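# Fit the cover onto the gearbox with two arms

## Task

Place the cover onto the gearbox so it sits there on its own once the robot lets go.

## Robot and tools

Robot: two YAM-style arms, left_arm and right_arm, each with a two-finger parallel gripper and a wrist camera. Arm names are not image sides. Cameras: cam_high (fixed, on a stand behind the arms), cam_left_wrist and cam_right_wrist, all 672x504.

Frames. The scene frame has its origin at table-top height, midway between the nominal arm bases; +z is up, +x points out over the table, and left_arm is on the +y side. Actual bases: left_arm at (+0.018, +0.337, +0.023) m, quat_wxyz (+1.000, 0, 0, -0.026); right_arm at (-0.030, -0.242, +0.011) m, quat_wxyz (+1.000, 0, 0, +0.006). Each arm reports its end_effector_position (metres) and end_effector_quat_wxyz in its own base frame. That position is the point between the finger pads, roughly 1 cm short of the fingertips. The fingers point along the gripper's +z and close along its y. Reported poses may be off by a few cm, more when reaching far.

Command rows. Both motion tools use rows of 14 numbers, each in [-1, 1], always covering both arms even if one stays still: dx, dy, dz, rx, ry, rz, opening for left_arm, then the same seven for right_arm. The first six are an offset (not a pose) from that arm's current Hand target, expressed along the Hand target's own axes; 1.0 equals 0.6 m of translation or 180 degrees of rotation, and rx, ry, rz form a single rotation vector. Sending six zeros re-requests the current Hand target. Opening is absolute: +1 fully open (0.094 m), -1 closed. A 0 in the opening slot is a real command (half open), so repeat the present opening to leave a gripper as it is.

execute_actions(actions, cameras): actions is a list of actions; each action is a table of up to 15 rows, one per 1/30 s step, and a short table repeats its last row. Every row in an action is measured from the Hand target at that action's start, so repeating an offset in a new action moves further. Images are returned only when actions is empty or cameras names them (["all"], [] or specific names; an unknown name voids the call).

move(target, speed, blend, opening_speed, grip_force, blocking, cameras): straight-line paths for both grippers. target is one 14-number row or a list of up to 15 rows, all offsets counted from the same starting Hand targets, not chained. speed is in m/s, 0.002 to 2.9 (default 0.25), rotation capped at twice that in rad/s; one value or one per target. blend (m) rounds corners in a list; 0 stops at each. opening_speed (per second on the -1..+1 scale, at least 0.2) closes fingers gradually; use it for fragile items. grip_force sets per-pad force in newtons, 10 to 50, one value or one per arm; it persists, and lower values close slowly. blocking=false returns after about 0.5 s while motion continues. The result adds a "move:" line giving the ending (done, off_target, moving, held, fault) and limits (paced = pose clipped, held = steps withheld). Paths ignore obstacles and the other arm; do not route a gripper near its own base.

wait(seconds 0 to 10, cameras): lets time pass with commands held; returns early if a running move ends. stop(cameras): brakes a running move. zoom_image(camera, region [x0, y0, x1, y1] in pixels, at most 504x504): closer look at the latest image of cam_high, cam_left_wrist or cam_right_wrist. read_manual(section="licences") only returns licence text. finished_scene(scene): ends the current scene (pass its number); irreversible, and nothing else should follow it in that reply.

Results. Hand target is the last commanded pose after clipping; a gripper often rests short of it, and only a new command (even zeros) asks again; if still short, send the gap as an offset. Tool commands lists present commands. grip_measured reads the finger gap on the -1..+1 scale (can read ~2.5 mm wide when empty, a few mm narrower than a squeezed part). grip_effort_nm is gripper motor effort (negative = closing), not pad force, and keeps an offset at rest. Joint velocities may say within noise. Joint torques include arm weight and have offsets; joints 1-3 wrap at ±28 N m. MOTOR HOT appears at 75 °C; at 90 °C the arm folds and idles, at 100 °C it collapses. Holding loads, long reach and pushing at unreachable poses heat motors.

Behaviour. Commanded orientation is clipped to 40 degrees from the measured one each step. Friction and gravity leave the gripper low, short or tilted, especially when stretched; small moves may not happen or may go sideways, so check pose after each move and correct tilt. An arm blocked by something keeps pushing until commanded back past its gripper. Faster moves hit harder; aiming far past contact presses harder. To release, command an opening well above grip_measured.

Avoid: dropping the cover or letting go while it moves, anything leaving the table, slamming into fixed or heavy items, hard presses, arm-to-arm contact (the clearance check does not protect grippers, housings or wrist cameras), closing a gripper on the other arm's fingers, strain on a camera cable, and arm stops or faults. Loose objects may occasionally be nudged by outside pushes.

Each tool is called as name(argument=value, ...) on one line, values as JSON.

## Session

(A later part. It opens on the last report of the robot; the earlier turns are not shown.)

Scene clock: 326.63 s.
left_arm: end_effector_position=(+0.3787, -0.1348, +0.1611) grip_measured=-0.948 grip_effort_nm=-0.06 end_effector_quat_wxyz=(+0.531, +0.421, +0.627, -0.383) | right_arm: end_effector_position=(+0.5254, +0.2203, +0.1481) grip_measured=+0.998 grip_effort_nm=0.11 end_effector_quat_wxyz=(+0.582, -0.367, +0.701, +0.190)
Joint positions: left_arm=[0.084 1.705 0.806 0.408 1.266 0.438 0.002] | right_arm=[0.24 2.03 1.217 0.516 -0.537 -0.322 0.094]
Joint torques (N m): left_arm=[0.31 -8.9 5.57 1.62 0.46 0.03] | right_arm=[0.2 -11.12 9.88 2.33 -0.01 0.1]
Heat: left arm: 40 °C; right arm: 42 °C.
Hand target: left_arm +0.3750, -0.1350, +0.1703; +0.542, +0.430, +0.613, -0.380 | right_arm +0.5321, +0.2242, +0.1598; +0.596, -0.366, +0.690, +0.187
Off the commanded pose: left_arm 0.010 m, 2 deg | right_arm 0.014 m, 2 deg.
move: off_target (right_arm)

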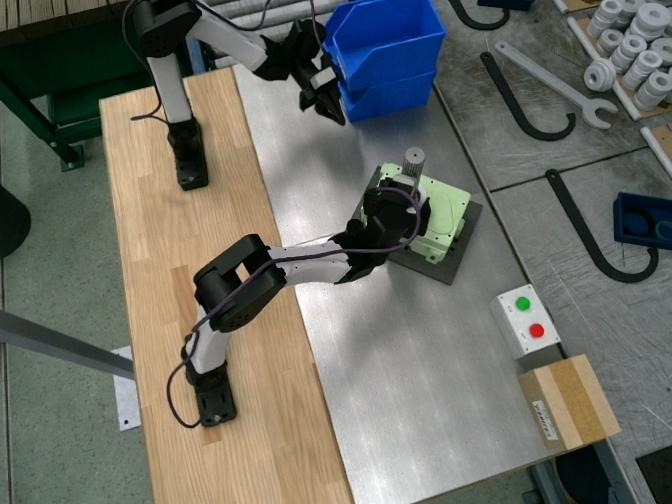

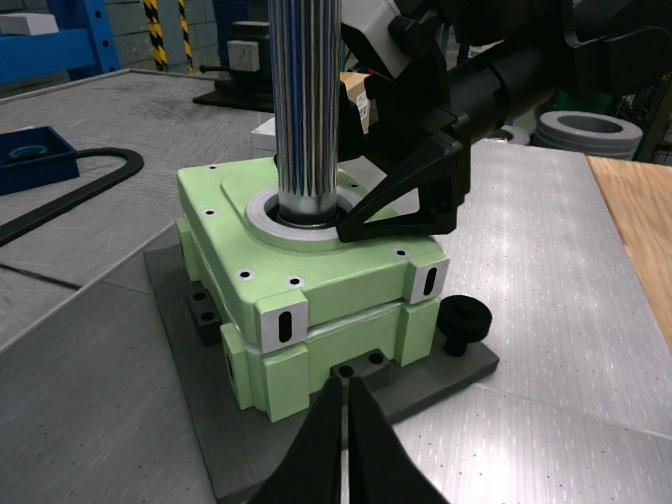

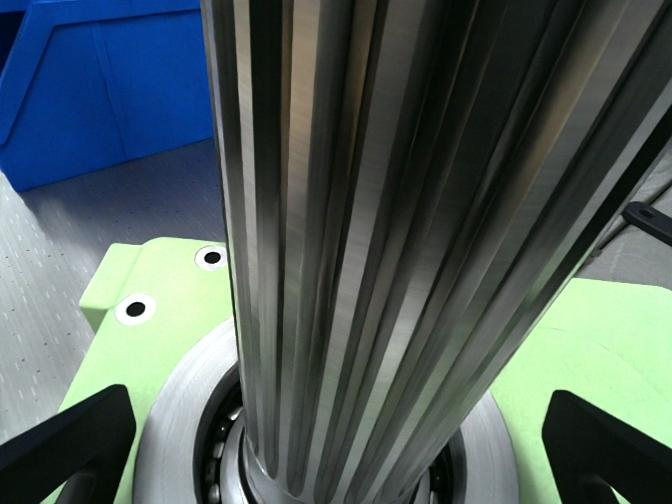

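move(target=[0,0,0,0,0,0,-0.95,0.0192,0.0035,0.0044,0,0,0,1.0], speed=0.05)

move(target=[0,0,0,0,0,0,-0.95,0,0,0,0,0,0,0.5], speed=0.05, grip_force=50, opening_speed=0.3, cameras=["cam_left_wrist","cam_right_wrist","cam_high"])

zoom_image(camera="cam_high", region=[330, 130, 500, 290])

Scene clock: 328.20 s.
left_arm: end_effector_position=(+0.3787, -0.1348, +0.1611) grip_measured=-0.948 grip_effort_nm=-0.06 end_effector_quat_wxyz=(+0.531, +0.421, +0.627, -0.383) | right_arm: end_effector_position=(+0.5285, +0.2210, +0.1425) grip_measured=+0.998 grip_effort_nm=0.10 end_effector_quat_wxyz=(+0.586, -0.367, +0.697, +0.189)
Joint positions: left_arm=[0.084 1.705 0.806 0.408 1.266 0.438 0.002] | right_arm=[0.24 2.055 1.217 0.553 -0.537 -0.321 0.094]
Joint torques (N m): left_arm=[0.31 -8.9 5.61 1.61 0.46 0.03] | right_arm=[0.2 -11.12 8.31 2.38 -0.02 0.08]
Heat: left arm: 40 °C; right arm: 42 °C.
Hand target: left_arm +0.3750, -0.1350, +0.1703; +0.542, +0.430, +0.613, -0.380 | right_arm +0.5321, +0.2242, +0.1479; +0.596, -0.366, +0.690, +0.187
Off the commanded pose: left_arm 0.010 m, 2 deg | right_arm 0.007 m, 1 deg.
move: done

Scene clock: 330.07 s.
left_arm: end_effector_position=(+0.3787, -0.1348, +0.1611) grip_measured=-0.948 grip_effort_nm=-0.06 end_effector_quat_wxyz=(+0.531, +0.421, +0.627, -0.383) | right_arm: end_effector_position=(+0.5224, +0.2272, +0.1435) grip_measured=+0.504 grip_effort_nm=-0.20 end_effector_quat_wxyz=(+0.582, -0.376, +0.690, +0.211)
Joint positions: left_arm=[0.084 1.705 0.806 0.408 1.266 0.438 0.002] | right_arm=[0.24 2.055 1.217 0.553 -0.588 -0.313 0.071]
Joint torques (N m): left_arm=[0.31 -8.91 5.61 1.61 0.47 0.03] | right_arm=[0.17 -11.29 8.21 2.35 0.53 0]
Heat: left arm: 40 °C; right arm: 42 °C.
Hand target: left_arm +0.3750, -0.1350, +0.1703; +0.542, +0.430, +0.613, -0.380 | right_arm +0.5322, +0.2242, +0.1479; +0.596, -0.366, +0.690, +0.187
Off the commanded pose: left_arm 0.010 m, 2 deg | right_arm 0.011 m, 3 deg.
move: off_target (right_arm)

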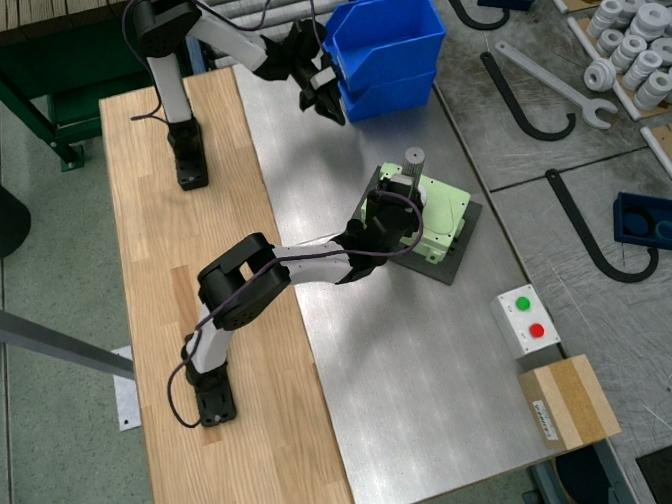

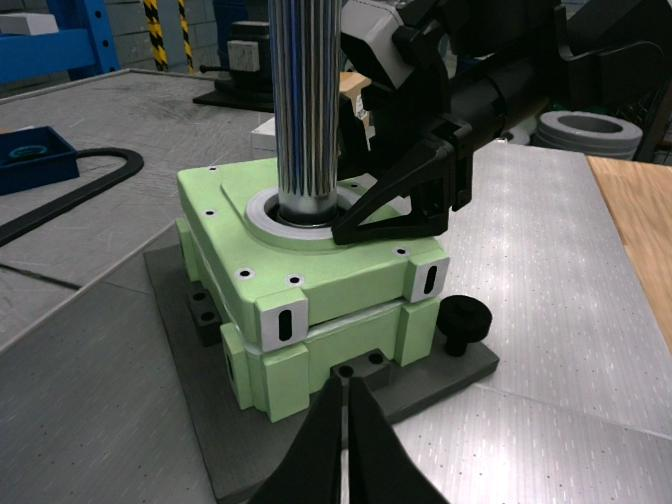

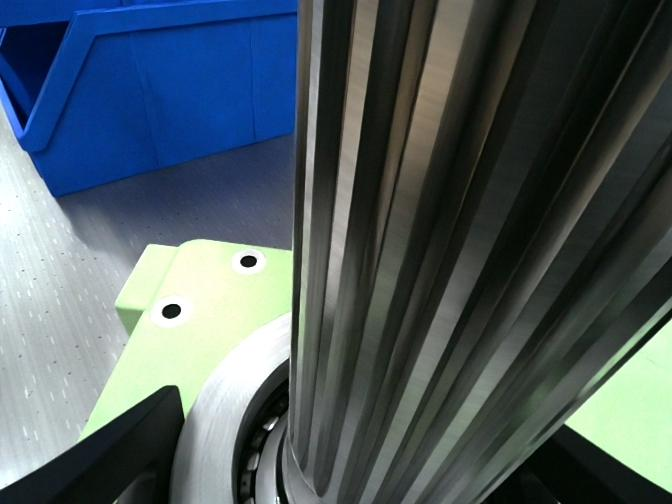

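Scaled by 2.965 from the camera's 672x504 image, which has a finer 960x720 frame.

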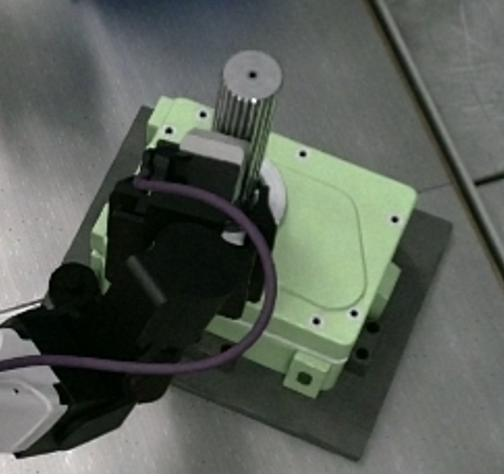

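move(target=[[0,0,0,0,0,0,-0.95,0,0,0,0,0,0,1.0],[0,0,0,0,0,0,-0.95,0.0136,0.0023,0.0020,0,0,0,1.0]], speed=0.05)

Scene clock: 332.50 s.
left_arm: end_effector_position=(+0.3787, -0.1348, +0.1611) grip_measured=-0.948 grip_effort_nm=-0.06 end_effector_quat_wxyz=(+0.531, +0.421, +0.627, -0.383) | right_arm: end_effector_position=(+0.5301, +0.2221, +0.1443) grip_measured=+0.998 grip_effort_nm=0.10 end_effector_quat_wxyz=(+0.594, -0.366, +0.691, +0.191)
Joint positions: left_arm=[0.084 1.705 0.806 0.408 1.266 0.438 0.002] | right_arm=[0.24 2.065 1.217 0.585 -0.542 -0.314 0.094]
Joint torques (N m): left_arm=[0.34 -8.88 5.59 1.62 0.46 0.04] | right_arm=[0.17 -10.5 7.05 2.34 0.03 0]
Heat: left arm: 40 °C; right arm: 42 °C.
Hand target: left_arm +0.3750, -0.1350, +0.1703; +0.542, +0.430, +0.613, -0.380 | right_arm +0.5318, +0.2237, +0.1397; +0.596, -0.366, +0.690, +0.187
Off the commanded pose: left_arm 0.010 m, 2 deg | right_arm 0.005 m, 1 deg.
move: done

move(target=[0,0,0,0,0,0,-0.95,0,0,0.002,-0.0030,0.0164,0,1.0], speed=0.05, cameras=["cam_left_wrist","cam_right_wrist"])

Scene clock: 334.00 s.
left_arm: end_effector_position=(+0.3787, -0.1348, +0.1611) grip_measured=-0.948 grip_effort_nm=-0.06 end_effector_quat_wxyz=(+0.531, +0.421, +0.627, -0.383) | right_arm: end_effector_position=(+0.5295, +0.2227, +0.1428) grip_measured=+0.999 grip_effort_nm=0.09 end_effector_quat_wxyz=(+0.589, -0.371, +0.692, +0.191)
Joint positions: left_arm=[0.084 1.705 0.806 0.408 1.266 0.438 0.002] | right_arm=[0.239 2.065 1.224 0.565 -0.55 -0.325 0.094]
Joint torques (N m): left_arm=[0.27 -8.95 5.57 1.62 0.47 0.03] | right_arm=[0.53 -11.92 9.8 1.38 0.24 -0.17]
Heat: left arm: 40 °C; right arm: 42 °C.
Hand target: left_arm +0.3750, -0.1350, +0.1703; +0.542, +0.430, +0.613, -0.380 | right_arm +0.5326, +0.2245, +0.1394; +0.577, -0.373, +0.704, +0.181
Off the commanded pose: left_arm 0.010 m, 2 deg | right_arm 0.005 m, 2 deg.
move: done
Images, in order (width x height): cam_left_wrist 672x504, cam_right_wrist 672x504.

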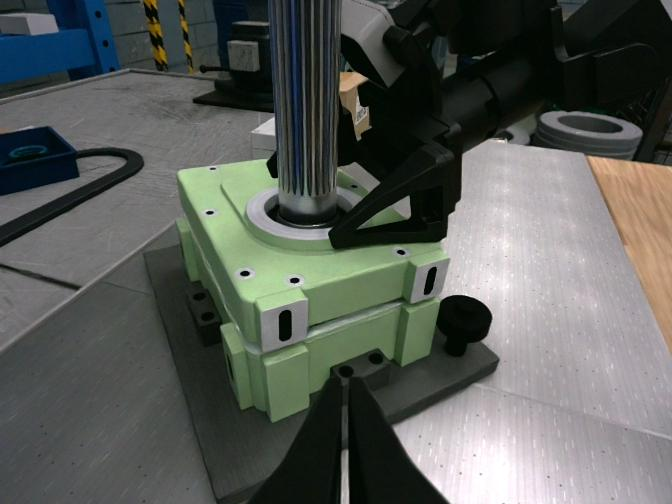

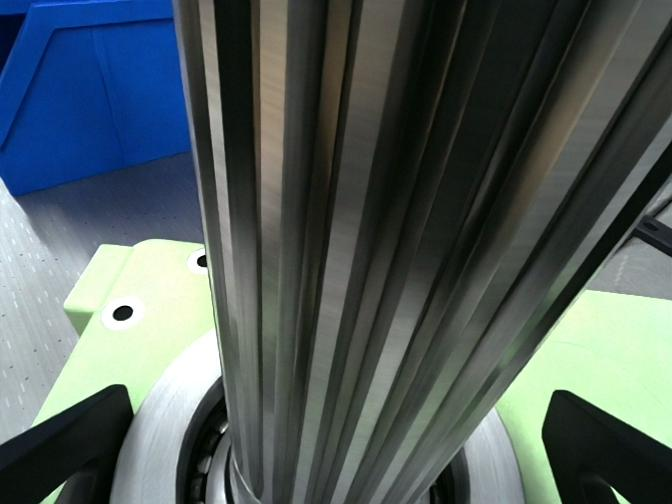

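move(target=[[0,0,0,0,0,0,-0.95,-0.0142,0.0068,-0.0037,0,0,0,1.0],[0,0,0,0,0,0,-0.95,0.0028,0.0117,0.0013,0,0,0,1.0]], speed=0.06, cameras=["cam_right_wrist"])

Scene clock: 336.27 s.
left_arm: end_effector_position=(+0.3787, -0.1348, +0.1611) grip_measured=-0.948 grip_effort_nm=-0.06 end_effector_quat_wxyz=(+0.531, +0.421, +0.627, -0.383) | right_arm: end_effector_position=(+0.5286, +0.2213, +0.1421) grip_measured=+0.999 grip_effort_nm=0.09 end_effector_quat_wxyz=(+0.583, -0.370, +0.699, +0.187)
Joint positions: left_arm=[0.084 1.705 0.806 0.408 1.266 0.438 0.002] | right_arm=[0.24 2.054 1.224 0.536 -0.538 -0.33 0.094]
Joint torques (N m): left_arm=[0.32 -8.98 5.64 1.62 0.46 0.04] | right_arm=[1.46 -11.23 7.88 1.89 0.25 -0.08]
Heat: left arm: 40 °C; right arm: 42 °C.
Hand target: left_arm +0.3750, -0.1350, +0.1703; +0.542, +0.430, +0.613, -0.380 | right_arm +0.5279, +0.2291, +0.1361; +0.576, -0.373, +0.704, +0.181
Off the commanded pose: left_arm 0.010 m, 2 deg | right_arm 0.010 m, 1 deg.
move: done
Images, in order (width x height): cam_right_wrist 672x504.

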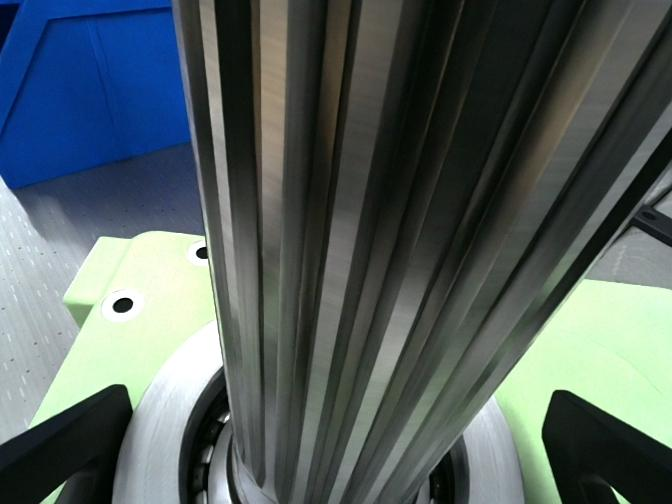

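move(target=[[0,0,0,0,0,0,-0.95,-0.0165,0.0160,-0.0045,0,0,0,1.0],[0,0,0,0,0,0,-0.95,-0.0025,0.0175,0.0005,0,0,0,1.0]], speed=0.08, cameras=["cam_right_wrist"])

Scene clock: 337.77 s.
left_arm: end_effector_position=(+0.3787, -0.1348, +0.1611) grip_measured=-0.948 grip_effort_nm=-0.06 end_effector_quat_wxyz=(+0.531, +0.421, +0.627, -0.383) | right_arm: end_effector_position=(+0.5276, +0.2218, +0.1424) grip_measured=+0.999 grip_effort_nm=0.09 end_effector_quat_wxyz=(+0.584, -0.360, +0.705, +0.180)
Joint positions: left_arm=[0.084 1.705 0.806 0.408 1.266 0.438 0.002] | right_arm=[0.251 2.043 1.209 0.542 -0.501 -0.316 0.094]
Joint torques (N m): left_arm=[0.29 -8.9 5.6 1.61 0.47 0.03] | right_arm=[2.26 -11.55 6.74 2 0.07 -0.14]
Heat: left arm: 40 °C; right arm: 42 °C.
Hand target: left_arm +0.3750, -0.1350, +0.1703; +0.542, +0.430, +0.613, -0.380 | right_arm +0.5205, +0.2367, +0.1359; +0.577, -0.373, +0.704, +0.181
Off the commanded pose: left_arm 0.010 m, 2 deg | right_arm 0.018 m, 2 deg.
move: off_target (right_arm)
Images, in order (width x height): cam_right_wrist 672x504.

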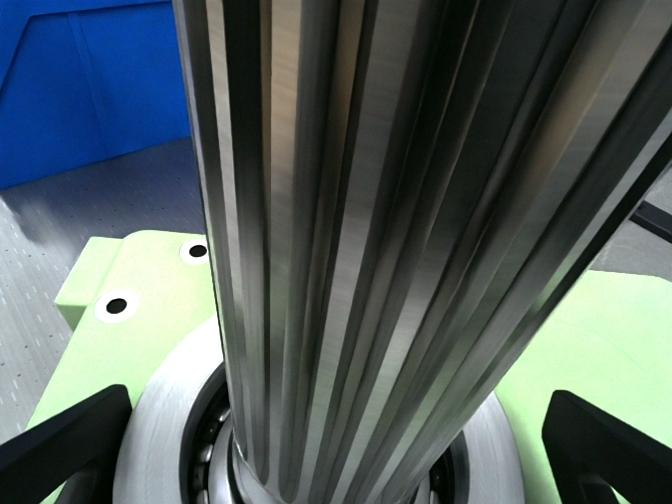

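move(target=[0,0,0,0,0,0,-0.95,-0.0067,0,-0.0583,0,0,0,1.0], speed=0.08, cameras=["cam_right_wrist","cam_left_wrist"])

Scene clock: 340.03 s.
left_arm: end_effector_position=(+0.3787, -0.1348, +0.1611) grip_measured=-0.948 grip_effort_nm=-0.06 end_effector_quat_wxyz=(+0.531, +0.421, +0.627, -0.383) | right_arm: end_effector_position=(+0.5013, +0.2164, +0.1394) grip_measured=+0.999 grip_effort_nm=0.09 end_effector_quat_wxyz=(+0.574, -0.370, +0.708, +0.179)
Joint positions: left_arm=[0.084 1.705 0.806 0.408 1.266 0.438 0.002] | right_arm=[0.251 1.959 1.098 0.538 -0.51 -0.34 0.094]
Joint torques (N m): left_arm=[0.29 -8.87 5.61 1.61 0.47 0.05] | right_arm=[-0.65 -14.06 6.34 1.93 -0.23 -0.03]
Heat: left arm: 40 °C; right arm: 42 °C.
Hand target: left_arm +0.3750, -0.1350, +0.1703; +0.542, +0.430, +0.613, -0.380 | right_arm +0.4970, +0.2139, +0.1489; +0.576, -0.373, +0.704, +0.181
Off the commanded pose: left_arm 0.010 m, 2 deg | right_arm 0.011 m, 1 deg.
move: off_target (right_arm)
Images, in order (width x height): cam_left_wrist 672x504, cam_right_wrist 672x504.

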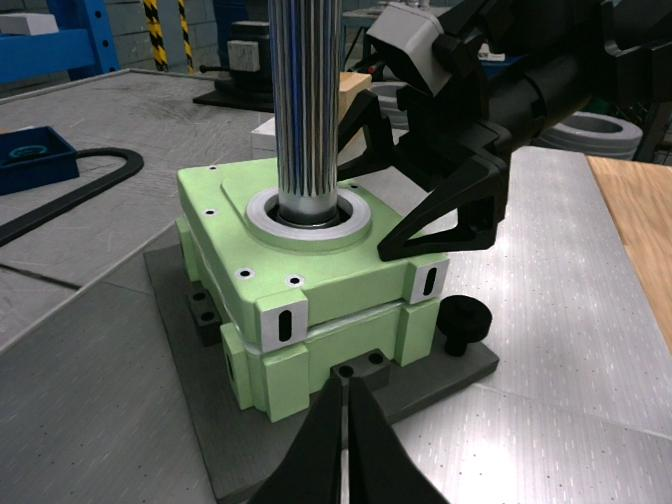

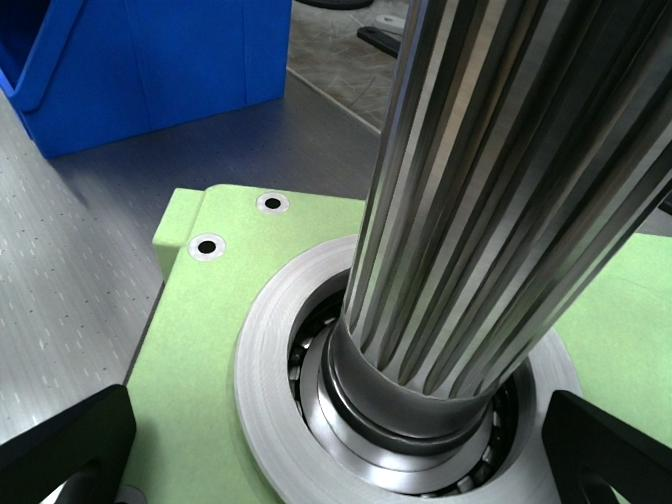

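move(target=[[0,0,0,0,0,0,-0.95,-0.0367,-0.0068,-0.1142,0,0,0,1.0],[0,0,0,0,0,0,-0.95,0.0357,-0.1785,-0.1090,0,0,0,-0.95],[0,0,0,0,0,0,-0.95,0.1115,-0.1645,-0.0875,0,0,0,-0.95]], speed=[0.12,0.2,0.08], blend=[0.02,0,0], cameras=["cam_right_wrist","cam_left_wrist","cam_high"])

zoom_image(camera="cam_high", region=[330, 130, 500, 290])

Scene clock: 348.63 s.
left_arm: end_effector_position=(+0.3787, -0.1348, +0.1611) grip_measured=-0.948 grip_effort_nm=-0.06 end_effector_quat_wxyz=(+0.531, +0.421, +0.627, -0.383) | right_arm: end_effector_position=(+0.5313, +0.0898, +0.1171) grip_measured=-0.948 grip_effort_nm=-0.07 end_effector_quat_wxyz=(+0.573, -0.367, +0.711, +0.178)
Joint positions: left_arm=[0.084 1.705 0.806 0.408 1.266 0.438 0.002] | right_arm=[-0.066 2.058 1.175 0.469 -0.8 -0.48 0.002]
Joint torques (N m): left_arm=[0.31 -8.91 5.59 1.61 0.46 0.03] | right_arm=[-0.18 -11.23 6.53 2.13 -0.35 -0.03]
Heat: left arm: 40 °C; right arm: 42 °C.
Hand target: left_arm +0.3750, -0.1350, +0.1703; +0.542, +0.430, +0.613, -0.380 | right_arm +0.5302, +0.0920, +0.1172; +0.577, -0.373, +0.704, +0.181
Off the commanded pose: left_arm 0.010 m, 2 deg | right_arm 0.003 m, 1 deg.
move: done

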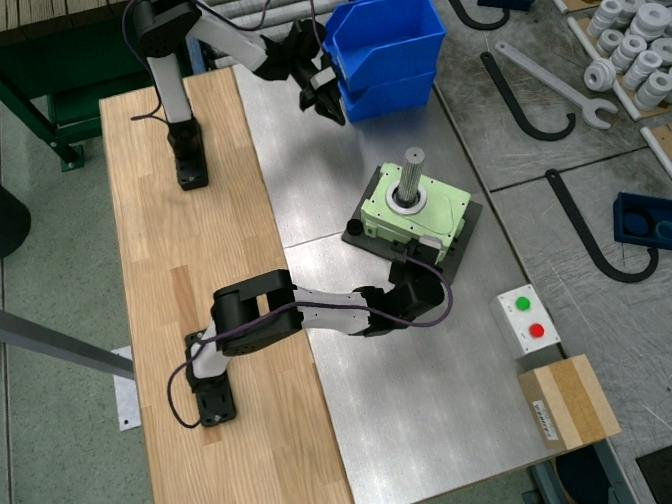

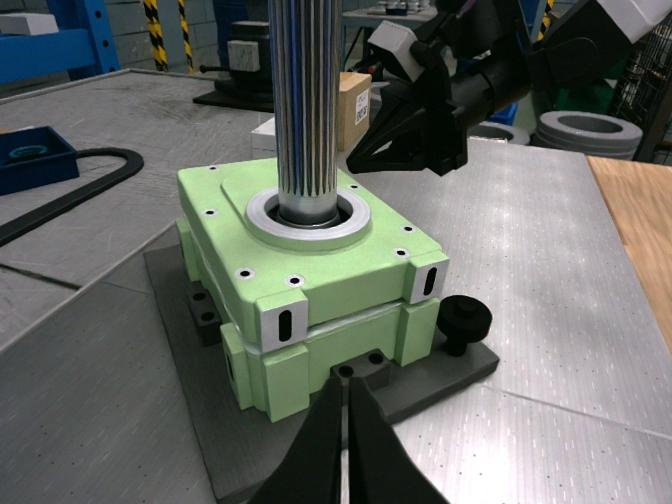

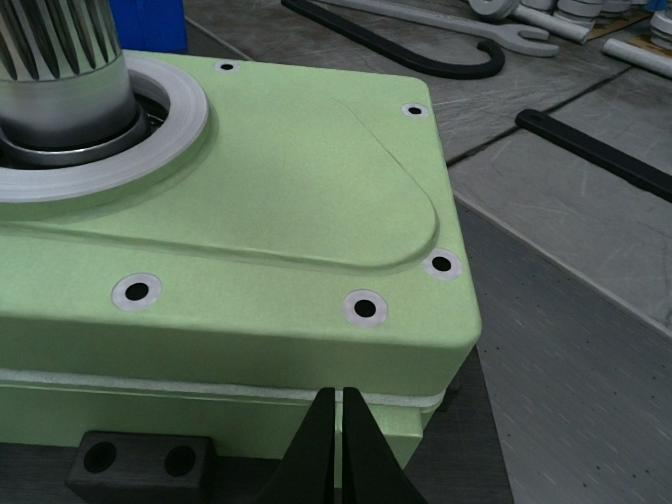

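Scaled by 2.965 from the camera's 672x504 image, which has a finer 960x720 frame.

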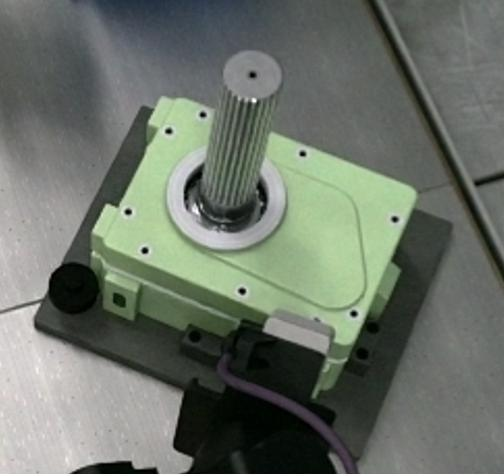

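zoom_image(camera="cam_right_wrist", region=[0, 330, 240, 450])

zoom_image(camera="cam_right_wrist", region=[260, 310, 500, 430])

zoom_image(camera="cam_high", region=[355, 155, 475, 265])

zoom_image(camera="cam_left_wrist", region=[230, 250, 450, 380])

Scaled by 2.100 from the camera's 672x504 image, which has a finer 960x720 frame.

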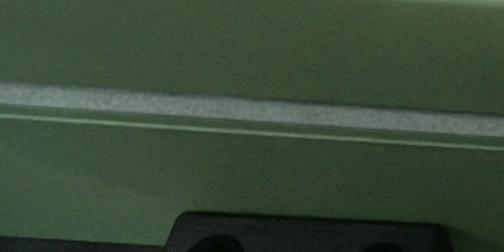

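Scaled by 2.100 from the camera's 672x504 image, which has a finer 960x720 frame.

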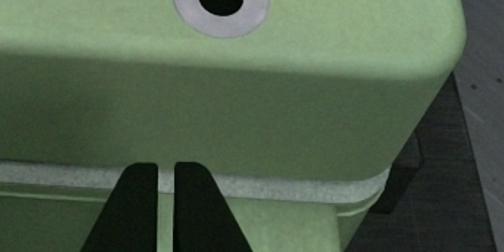

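Scaled by 4.200 from the camera's 672x504 image, which has a finer 960x720 frame.

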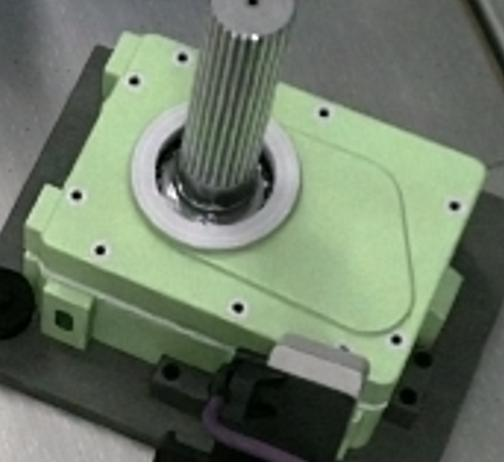

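Scaled by 2.291 from the camera's 672x504 image, which has a finer 960x720 frame.

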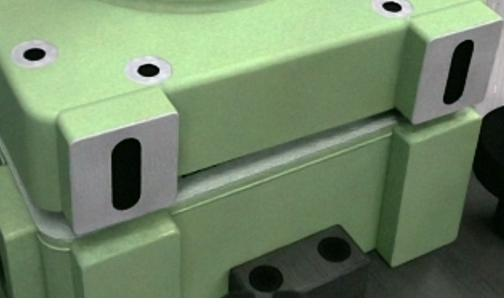

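move(target=[[0,0,0,0,0,0,-0.95,0.0222,0.0041,0.0063,0,0,0,-0.95],[0,0,0,0,0,0,-0.95,0.0023,0.0004,0.0785,0,0,0,-0.95]], speed=[0.08,0.04], blend=[0.003,0], cameras=["cam_right_wrist","cam_left_wrist","cam_high"])

zoom_image(camera="cam_high", region=[330, 130, 500, 290])

Scene clock: 352.50 s.
left_arm: end_effector_position=(+0.3787, -0.1348, +0.1611) grip_measured=-0.948 grip_effort_nm=-0.06 end_effector_quat_wxyz=(+0.531, +0.421, +0.627, -0.383) | right_arm: end_effector_position=(+0.5403, +0.1055, +0.0955) grip_measured=-0.949 grip_effort_nm=-0.03 end_effector_quat_wxyz=(+0.554, -0.363, +0.721, +0.203)
Joint positions: left_arm=[0.084 1.705 0.806 0.408 1.266 0.438 0.002] | right_arm=[-0.036 2.139 1.234 0.455 -0.801 -0.45 0.002]
Joint torques (N m): left_arm=[0.31 -8.9 5.61 1.62 0.47 0.05] | right_arm=[3.4 -8.43 12.1 2.59 0.44 0.12]
Heat: left arm: 39 °C; right arm: 42 °C.
Hand target: left_arm +0.3750, -0.1350, +0.1703; +0.542, +0.430, +0.613, -0.380 | right_arm +0.5618, +0.1240, +0.1032; +0.577, -0.373, +0.704, +0.181
Off the commanded pose: left_arm 0.010 m, 2 deg | right_arm 0.029 m, 4 deg.
move: off_target (right_arm)

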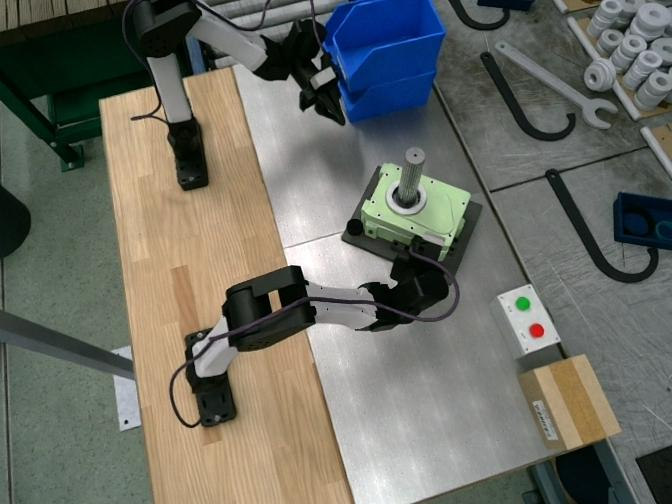

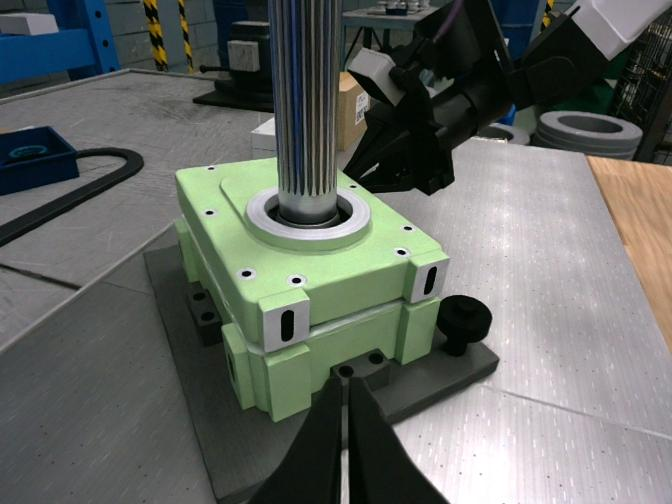

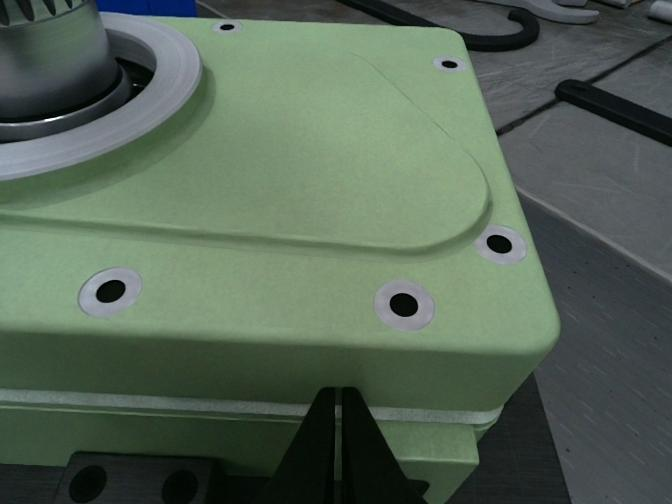

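Scaled by 2.965 from the camera's 672x504 image, which has a finer 960x720 frame.

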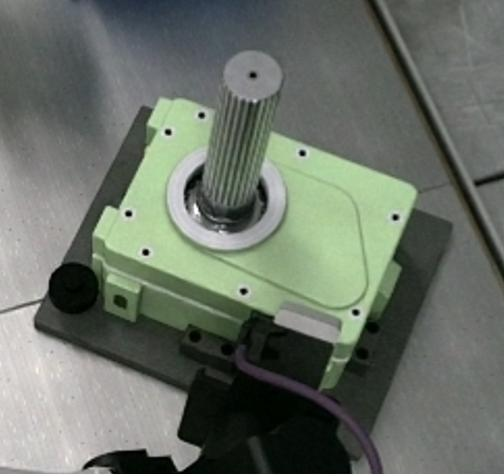

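move(target=[0,0,0,0,0,0,-0.95,-0.0228,-0.0042,0.0455,0,0,0,-0.95], speed=0.04, cameras=["cam_right_wrist","cam_left_wrist","cam_high"])

zoom_image(camera="cam_high", region=[330, 130, 500, 290])

Scene clock: 354.43 s.
left_arm: end_effector_position=(+0.3787, -0.1348, +0.1611) grip_measured=-0.948 grip_effort_nm=-0.06 end_effector_quat_wxyz=(+0.531, +0.421, +0.627, -0.383) | right_arm: end_effector_position=(+0.5438, +0.1052, +0.0923) grip_measured=-0.949 grip_effort_nm=-0.02 end_effector_quat_wxyz=(+0.525, -0.345, +0.745, +0.223)
Joint positions: left_arm=[0.084 1.705 0.806 0.408 1.266 0.438 0.002] | right_arm=[-0.036 2.148 1.297 0.327 -0.8 -0.425 0.002]
Joint torques (N m): left_arm=[0.36 -8.84 5.59 1.61 0.46 0.04] | right_arm=[6.8 -7.31 14.16 3.48 0.77 0.11]
Heat: left arm: 39 °C; right arm: 42 °C.
Hand target: left_arm +0.3750, -0.1350, +0.1703; +0.542, +0.430, +0.613, -0.380 | right_arm +0.5829, +0.1454, +0.1094; +0.577, -0.373, +0.704, +0.181
Off the commanded pose: left_arm 0.010 m, 2 deg | right_arm 0.059 m, 10 deg.
move: off_target (right_arm)

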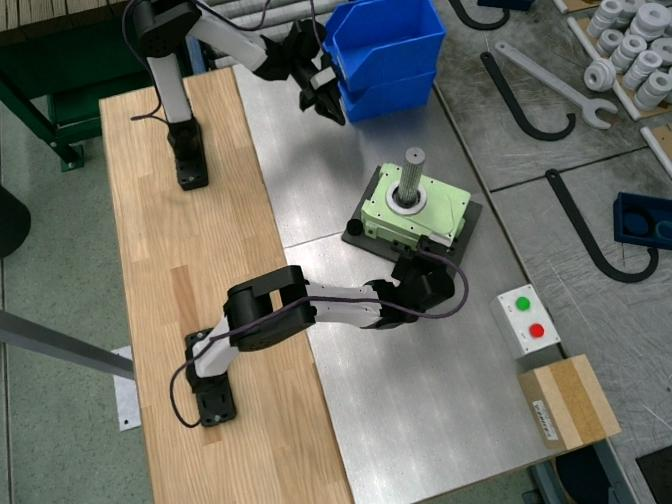

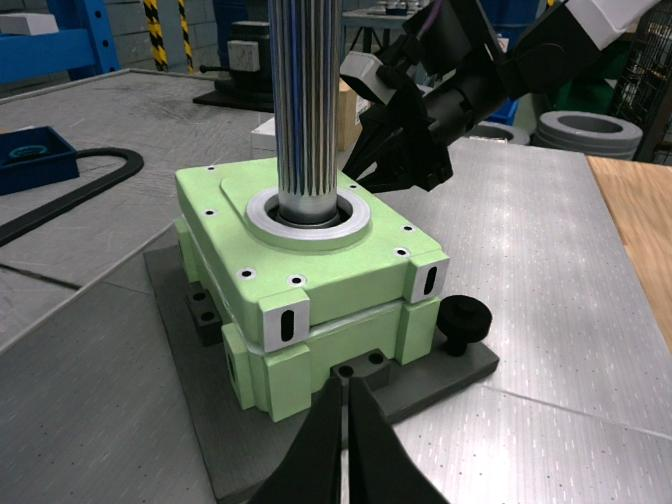

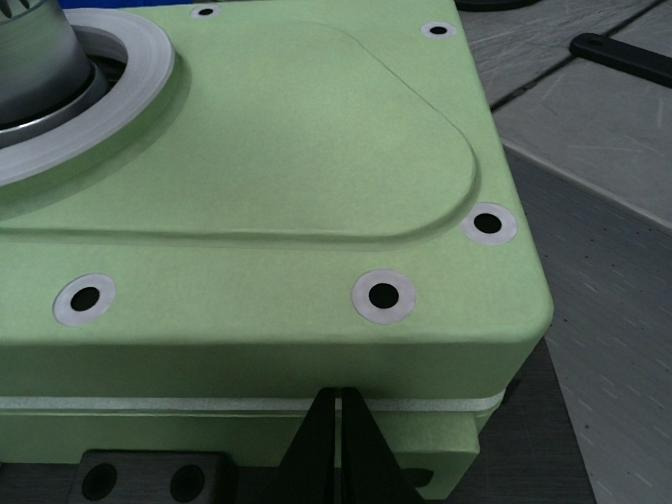

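Scaled by 2.965 from the camera's 672x504 image, which has a finer 960x720 frame.

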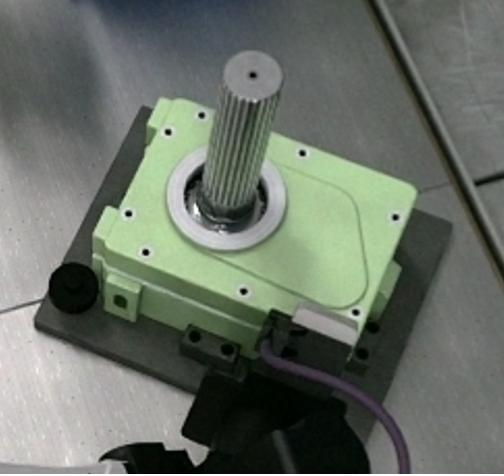

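move(target=[[0,0,0,0,0,0,-0.95,0.0128,0.0003,-0.1730,0,0,0,-0.95],[0,0,0,0,0,0,-0.95,-0.1302,0.1350,-0.0982,0,0,0,0.41],[0,0,0,0,0,0,-0.95,-0.1288,0.1297,0.0057,0,0,0,0.41]], speed=[0.1,0.2,0.08], blend=[0.02,0,0], cameras=["cam_right_wrist","cam_left_wrist","cam_high"])

zoom_image(camera="cam_high", region=[330, 130, 500, 290])

Scene clock: 363.47 s.
left_arm: end_effector_position=(+0.3787, -0.1348, +0.1611) grip_measured=-0.948 grip_effort_nm=-0.06 end_effector_quat_wxyz=(+0.531, +0.421, +0.627, -0.383) | right_arm: end_effector_position=(+0.5252, +0.2189, +0.1582) grip_measured=+0.408 grip_effort_nm=0.11 end_effector_quat_wxyz=(+0.565, -0.375, +0.711, +0.183)
Joint positions: left_arm=[0.084 1.705 0.806 0.408 1.266 0.438 0.002] | right_arm=[0.239 1.998 1.265 0.386 -0.533 -0.354 0.066]
Joint torques (N m): left_arm=[0.32 -8.9 5.6 1.63 0.45 0.06] | right_arm=[0.35 -10.65 10.55 2.21 0.01 0.11]
Heat: left arm: 39 °C; right arm: 44 °C.
Hand target: left_arm +0.3750, -0.1350, +0.1703; +0.542, +0.430, +0.613, -0.380 | right_arm +0.5325, +0.2233, +0.1677; +0.577, -0.373, +0.704, +0.181
Off the commanded pose: left_arm 0.010 m, 2 deg | right_arm 0.013 m, 2 deg.
move: off_target (right_arm); target 2's new opening was sent with right_arm's hand 0.017 m and 2 deg from that target

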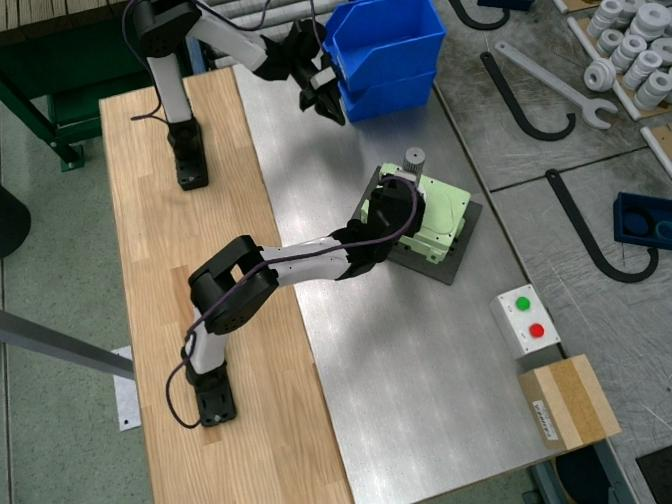

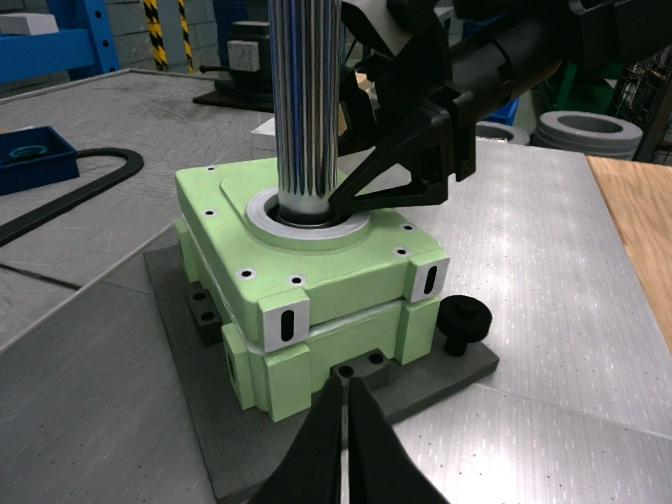

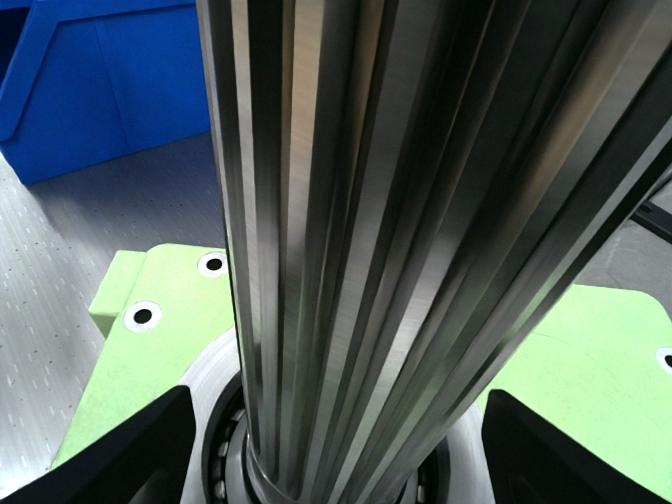

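Scaled by 2.965 from the camera's 672x504 image, which has a finer 960x720 frame.

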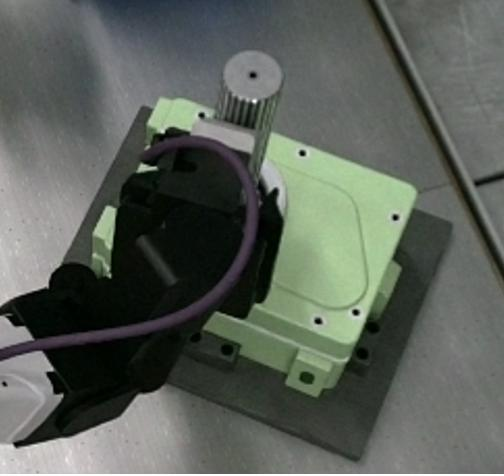

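move(target=[0,0,0,0,0,0,-0.95,0.0758,0.0140,0.0215,0,0,0,0.41], speed=0.05, cameras=["cam_right_wrist","cam_left_wrist","cam_high"])

zoom_image(camera="cam_high", region=[330, 130, 500, 290])

Scene clock: 365.70 s.
left_arm: end_effector_position=(+0.3787, -0.1348, +0.1611) grip_measured=-0.948 grip_effort_nm=-0.06 end_effector_quat_wxyz=(+0.531, +0.421, +0.627, -0.383) | right_arm: end_effector_position=(+0.5340, +0.2213, +0.1518) grip_measured=+0.408 grip_effort_nm=0.11 end_effector_quat_wxyz=(+0.606, -0.376, +0.678, +0.180)
Joint positions: left_arm=[0.084 1.705 0.806 0.408 1.266 0.438 0.002] | right_arm=[0.236 2.067 1.232 0.596 -0.546 -0.344 0.066]
Joint torques (N m): left_arm=[0.35 -8.96 5.6 1.62 0.46 0.03] | right_arm=[0.51 -8.66 6 1.77 0.21 -0.02]
Heat: left arm: 39 °C; right arm: 44 °C.
Hand target: left_arm +0.3750, -0.1350, +0.1703; +0.542, +0.430, +0.613, -0.380 | right_arm +0.5325, +0.2232, +0.1197; +0.577, -0.373, +0.704, +0.181
Off the commanded pose: left_arm 0.010 m, 2 deg | right_arm 0.032 m, 4 deg.
move: off_target (right_arm)

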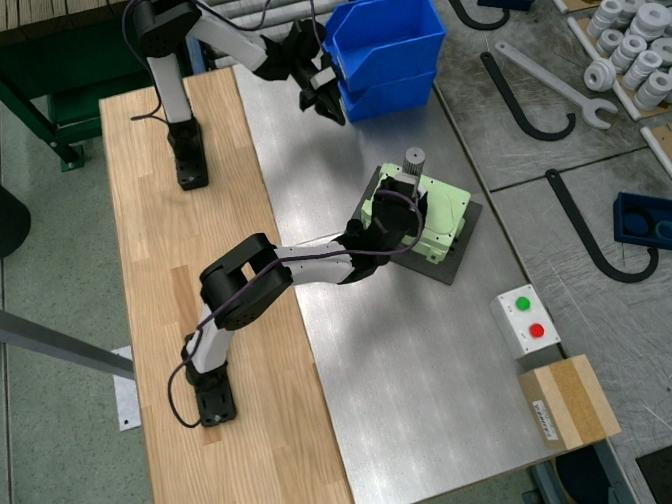

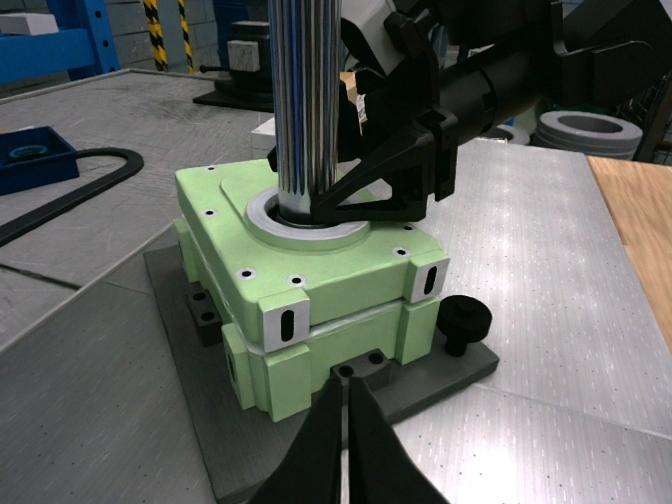

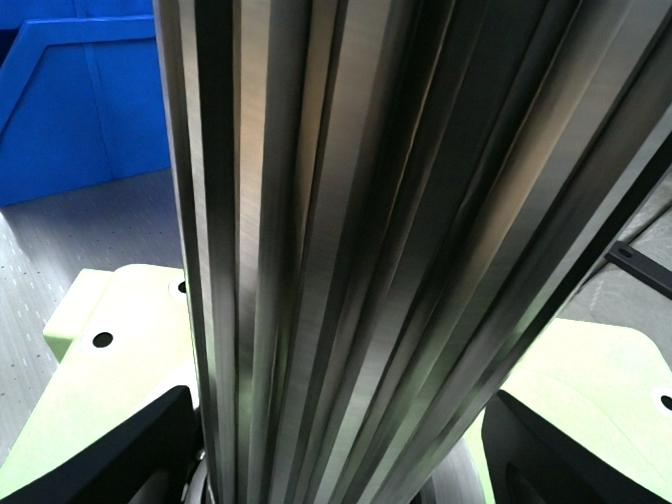

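Scaled by 2.965 from the camera's 672x504 image, which has a finer 960x720 frame.

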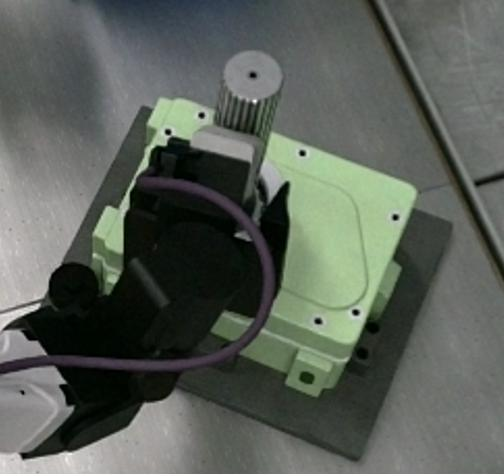

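move(target=[[0.0118,0.0505,0.1808,-0.1048,0.1541,-0.0403,-0.95,0,0,0,0,0,0,0.41],[0.0828,0.0527,0.2185,-0.1048,0.1541,-0.0403,-0.95,0,0,0,0,0,0,0.41],[0.2087,0.0470,0.2178,-0.1006,0.2252,-0.0525,-0.95,0,0,0,0,0,0,0.41]], speed=[0.2,0.1,0.04], blend=[0.02,0.003,0], cameras=["cam_right_wrist","cam_left_wrist","cam_high"])

zoom_image(camera="cam_high", region=[330, 130, 500, 290])

Scene clock: 374.53 s.
left_arm: end_effector_position=(+0.4564, -0.2505, +0.1010) grip_measured=-0.948 grip_effort_nm=-0.06 end_effector_quat_wxyz=(+0.421, +0.404, +0.791, -0.184) | right_arm: end_effector_position=(+0.5340, +0.2214, +0.1520) grip_measured=+0.408 grip_effort_nm=0.10 end_effector_quat_wxyz=(+0.606, -0.376, +0.678, +0.180)
Joint positions: left_arm=[-0.367 1.918 1.211 0.023 0.415 0.378 0.002] | right_arm=[0.236 2.067 1.232 0.597 -0.547 -0.343 0.066]
Joint torques (N m): left_arm=[-0.55 -3.37 5.35 0.41 -0.8 0.24] | right_arm=[0.53 -8.65 6 1.77 0.2 -0.01]
Heat: left arm: 39 °C; right arm: 42 °C.
Hand target: left_arm +0.4406, -0.2329, +0.0299; +0.325, +0.395, +0.846, -0.151 | right_arm +0.5324, +0.2232, +0.1197; +0.577, -0.373, +0.704, +0.181
Off the commanded pose: left_arm 0.075 m, 13 deg | right_arm 0.032 m, 5 deg.
move: off_target (left_arm, right_arm)

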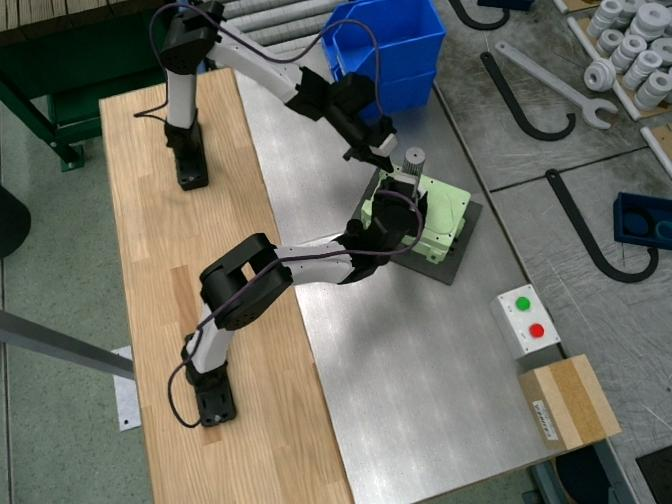

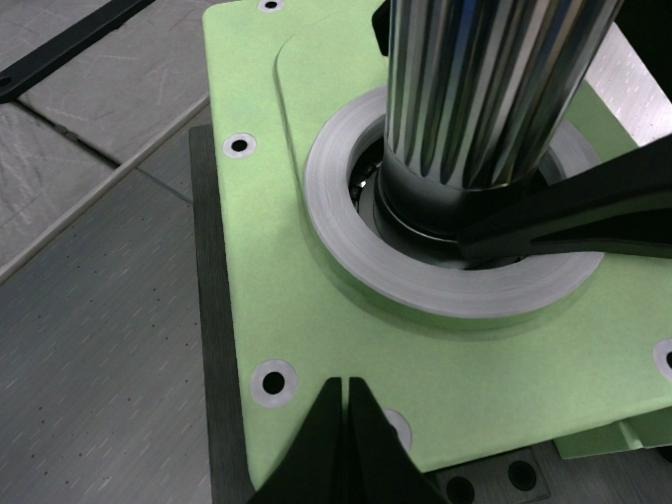

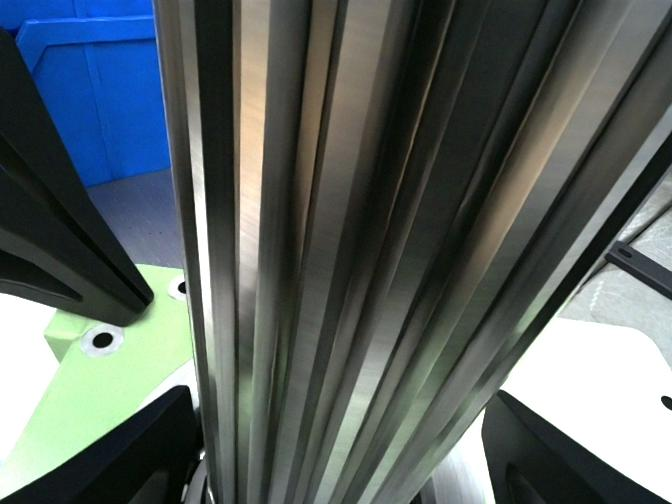

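Scaled by 2.965 from the camera's 672x504 image, which has a finer 960x720 frame.

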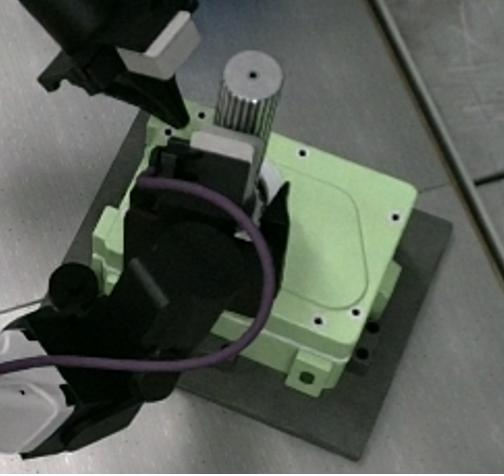

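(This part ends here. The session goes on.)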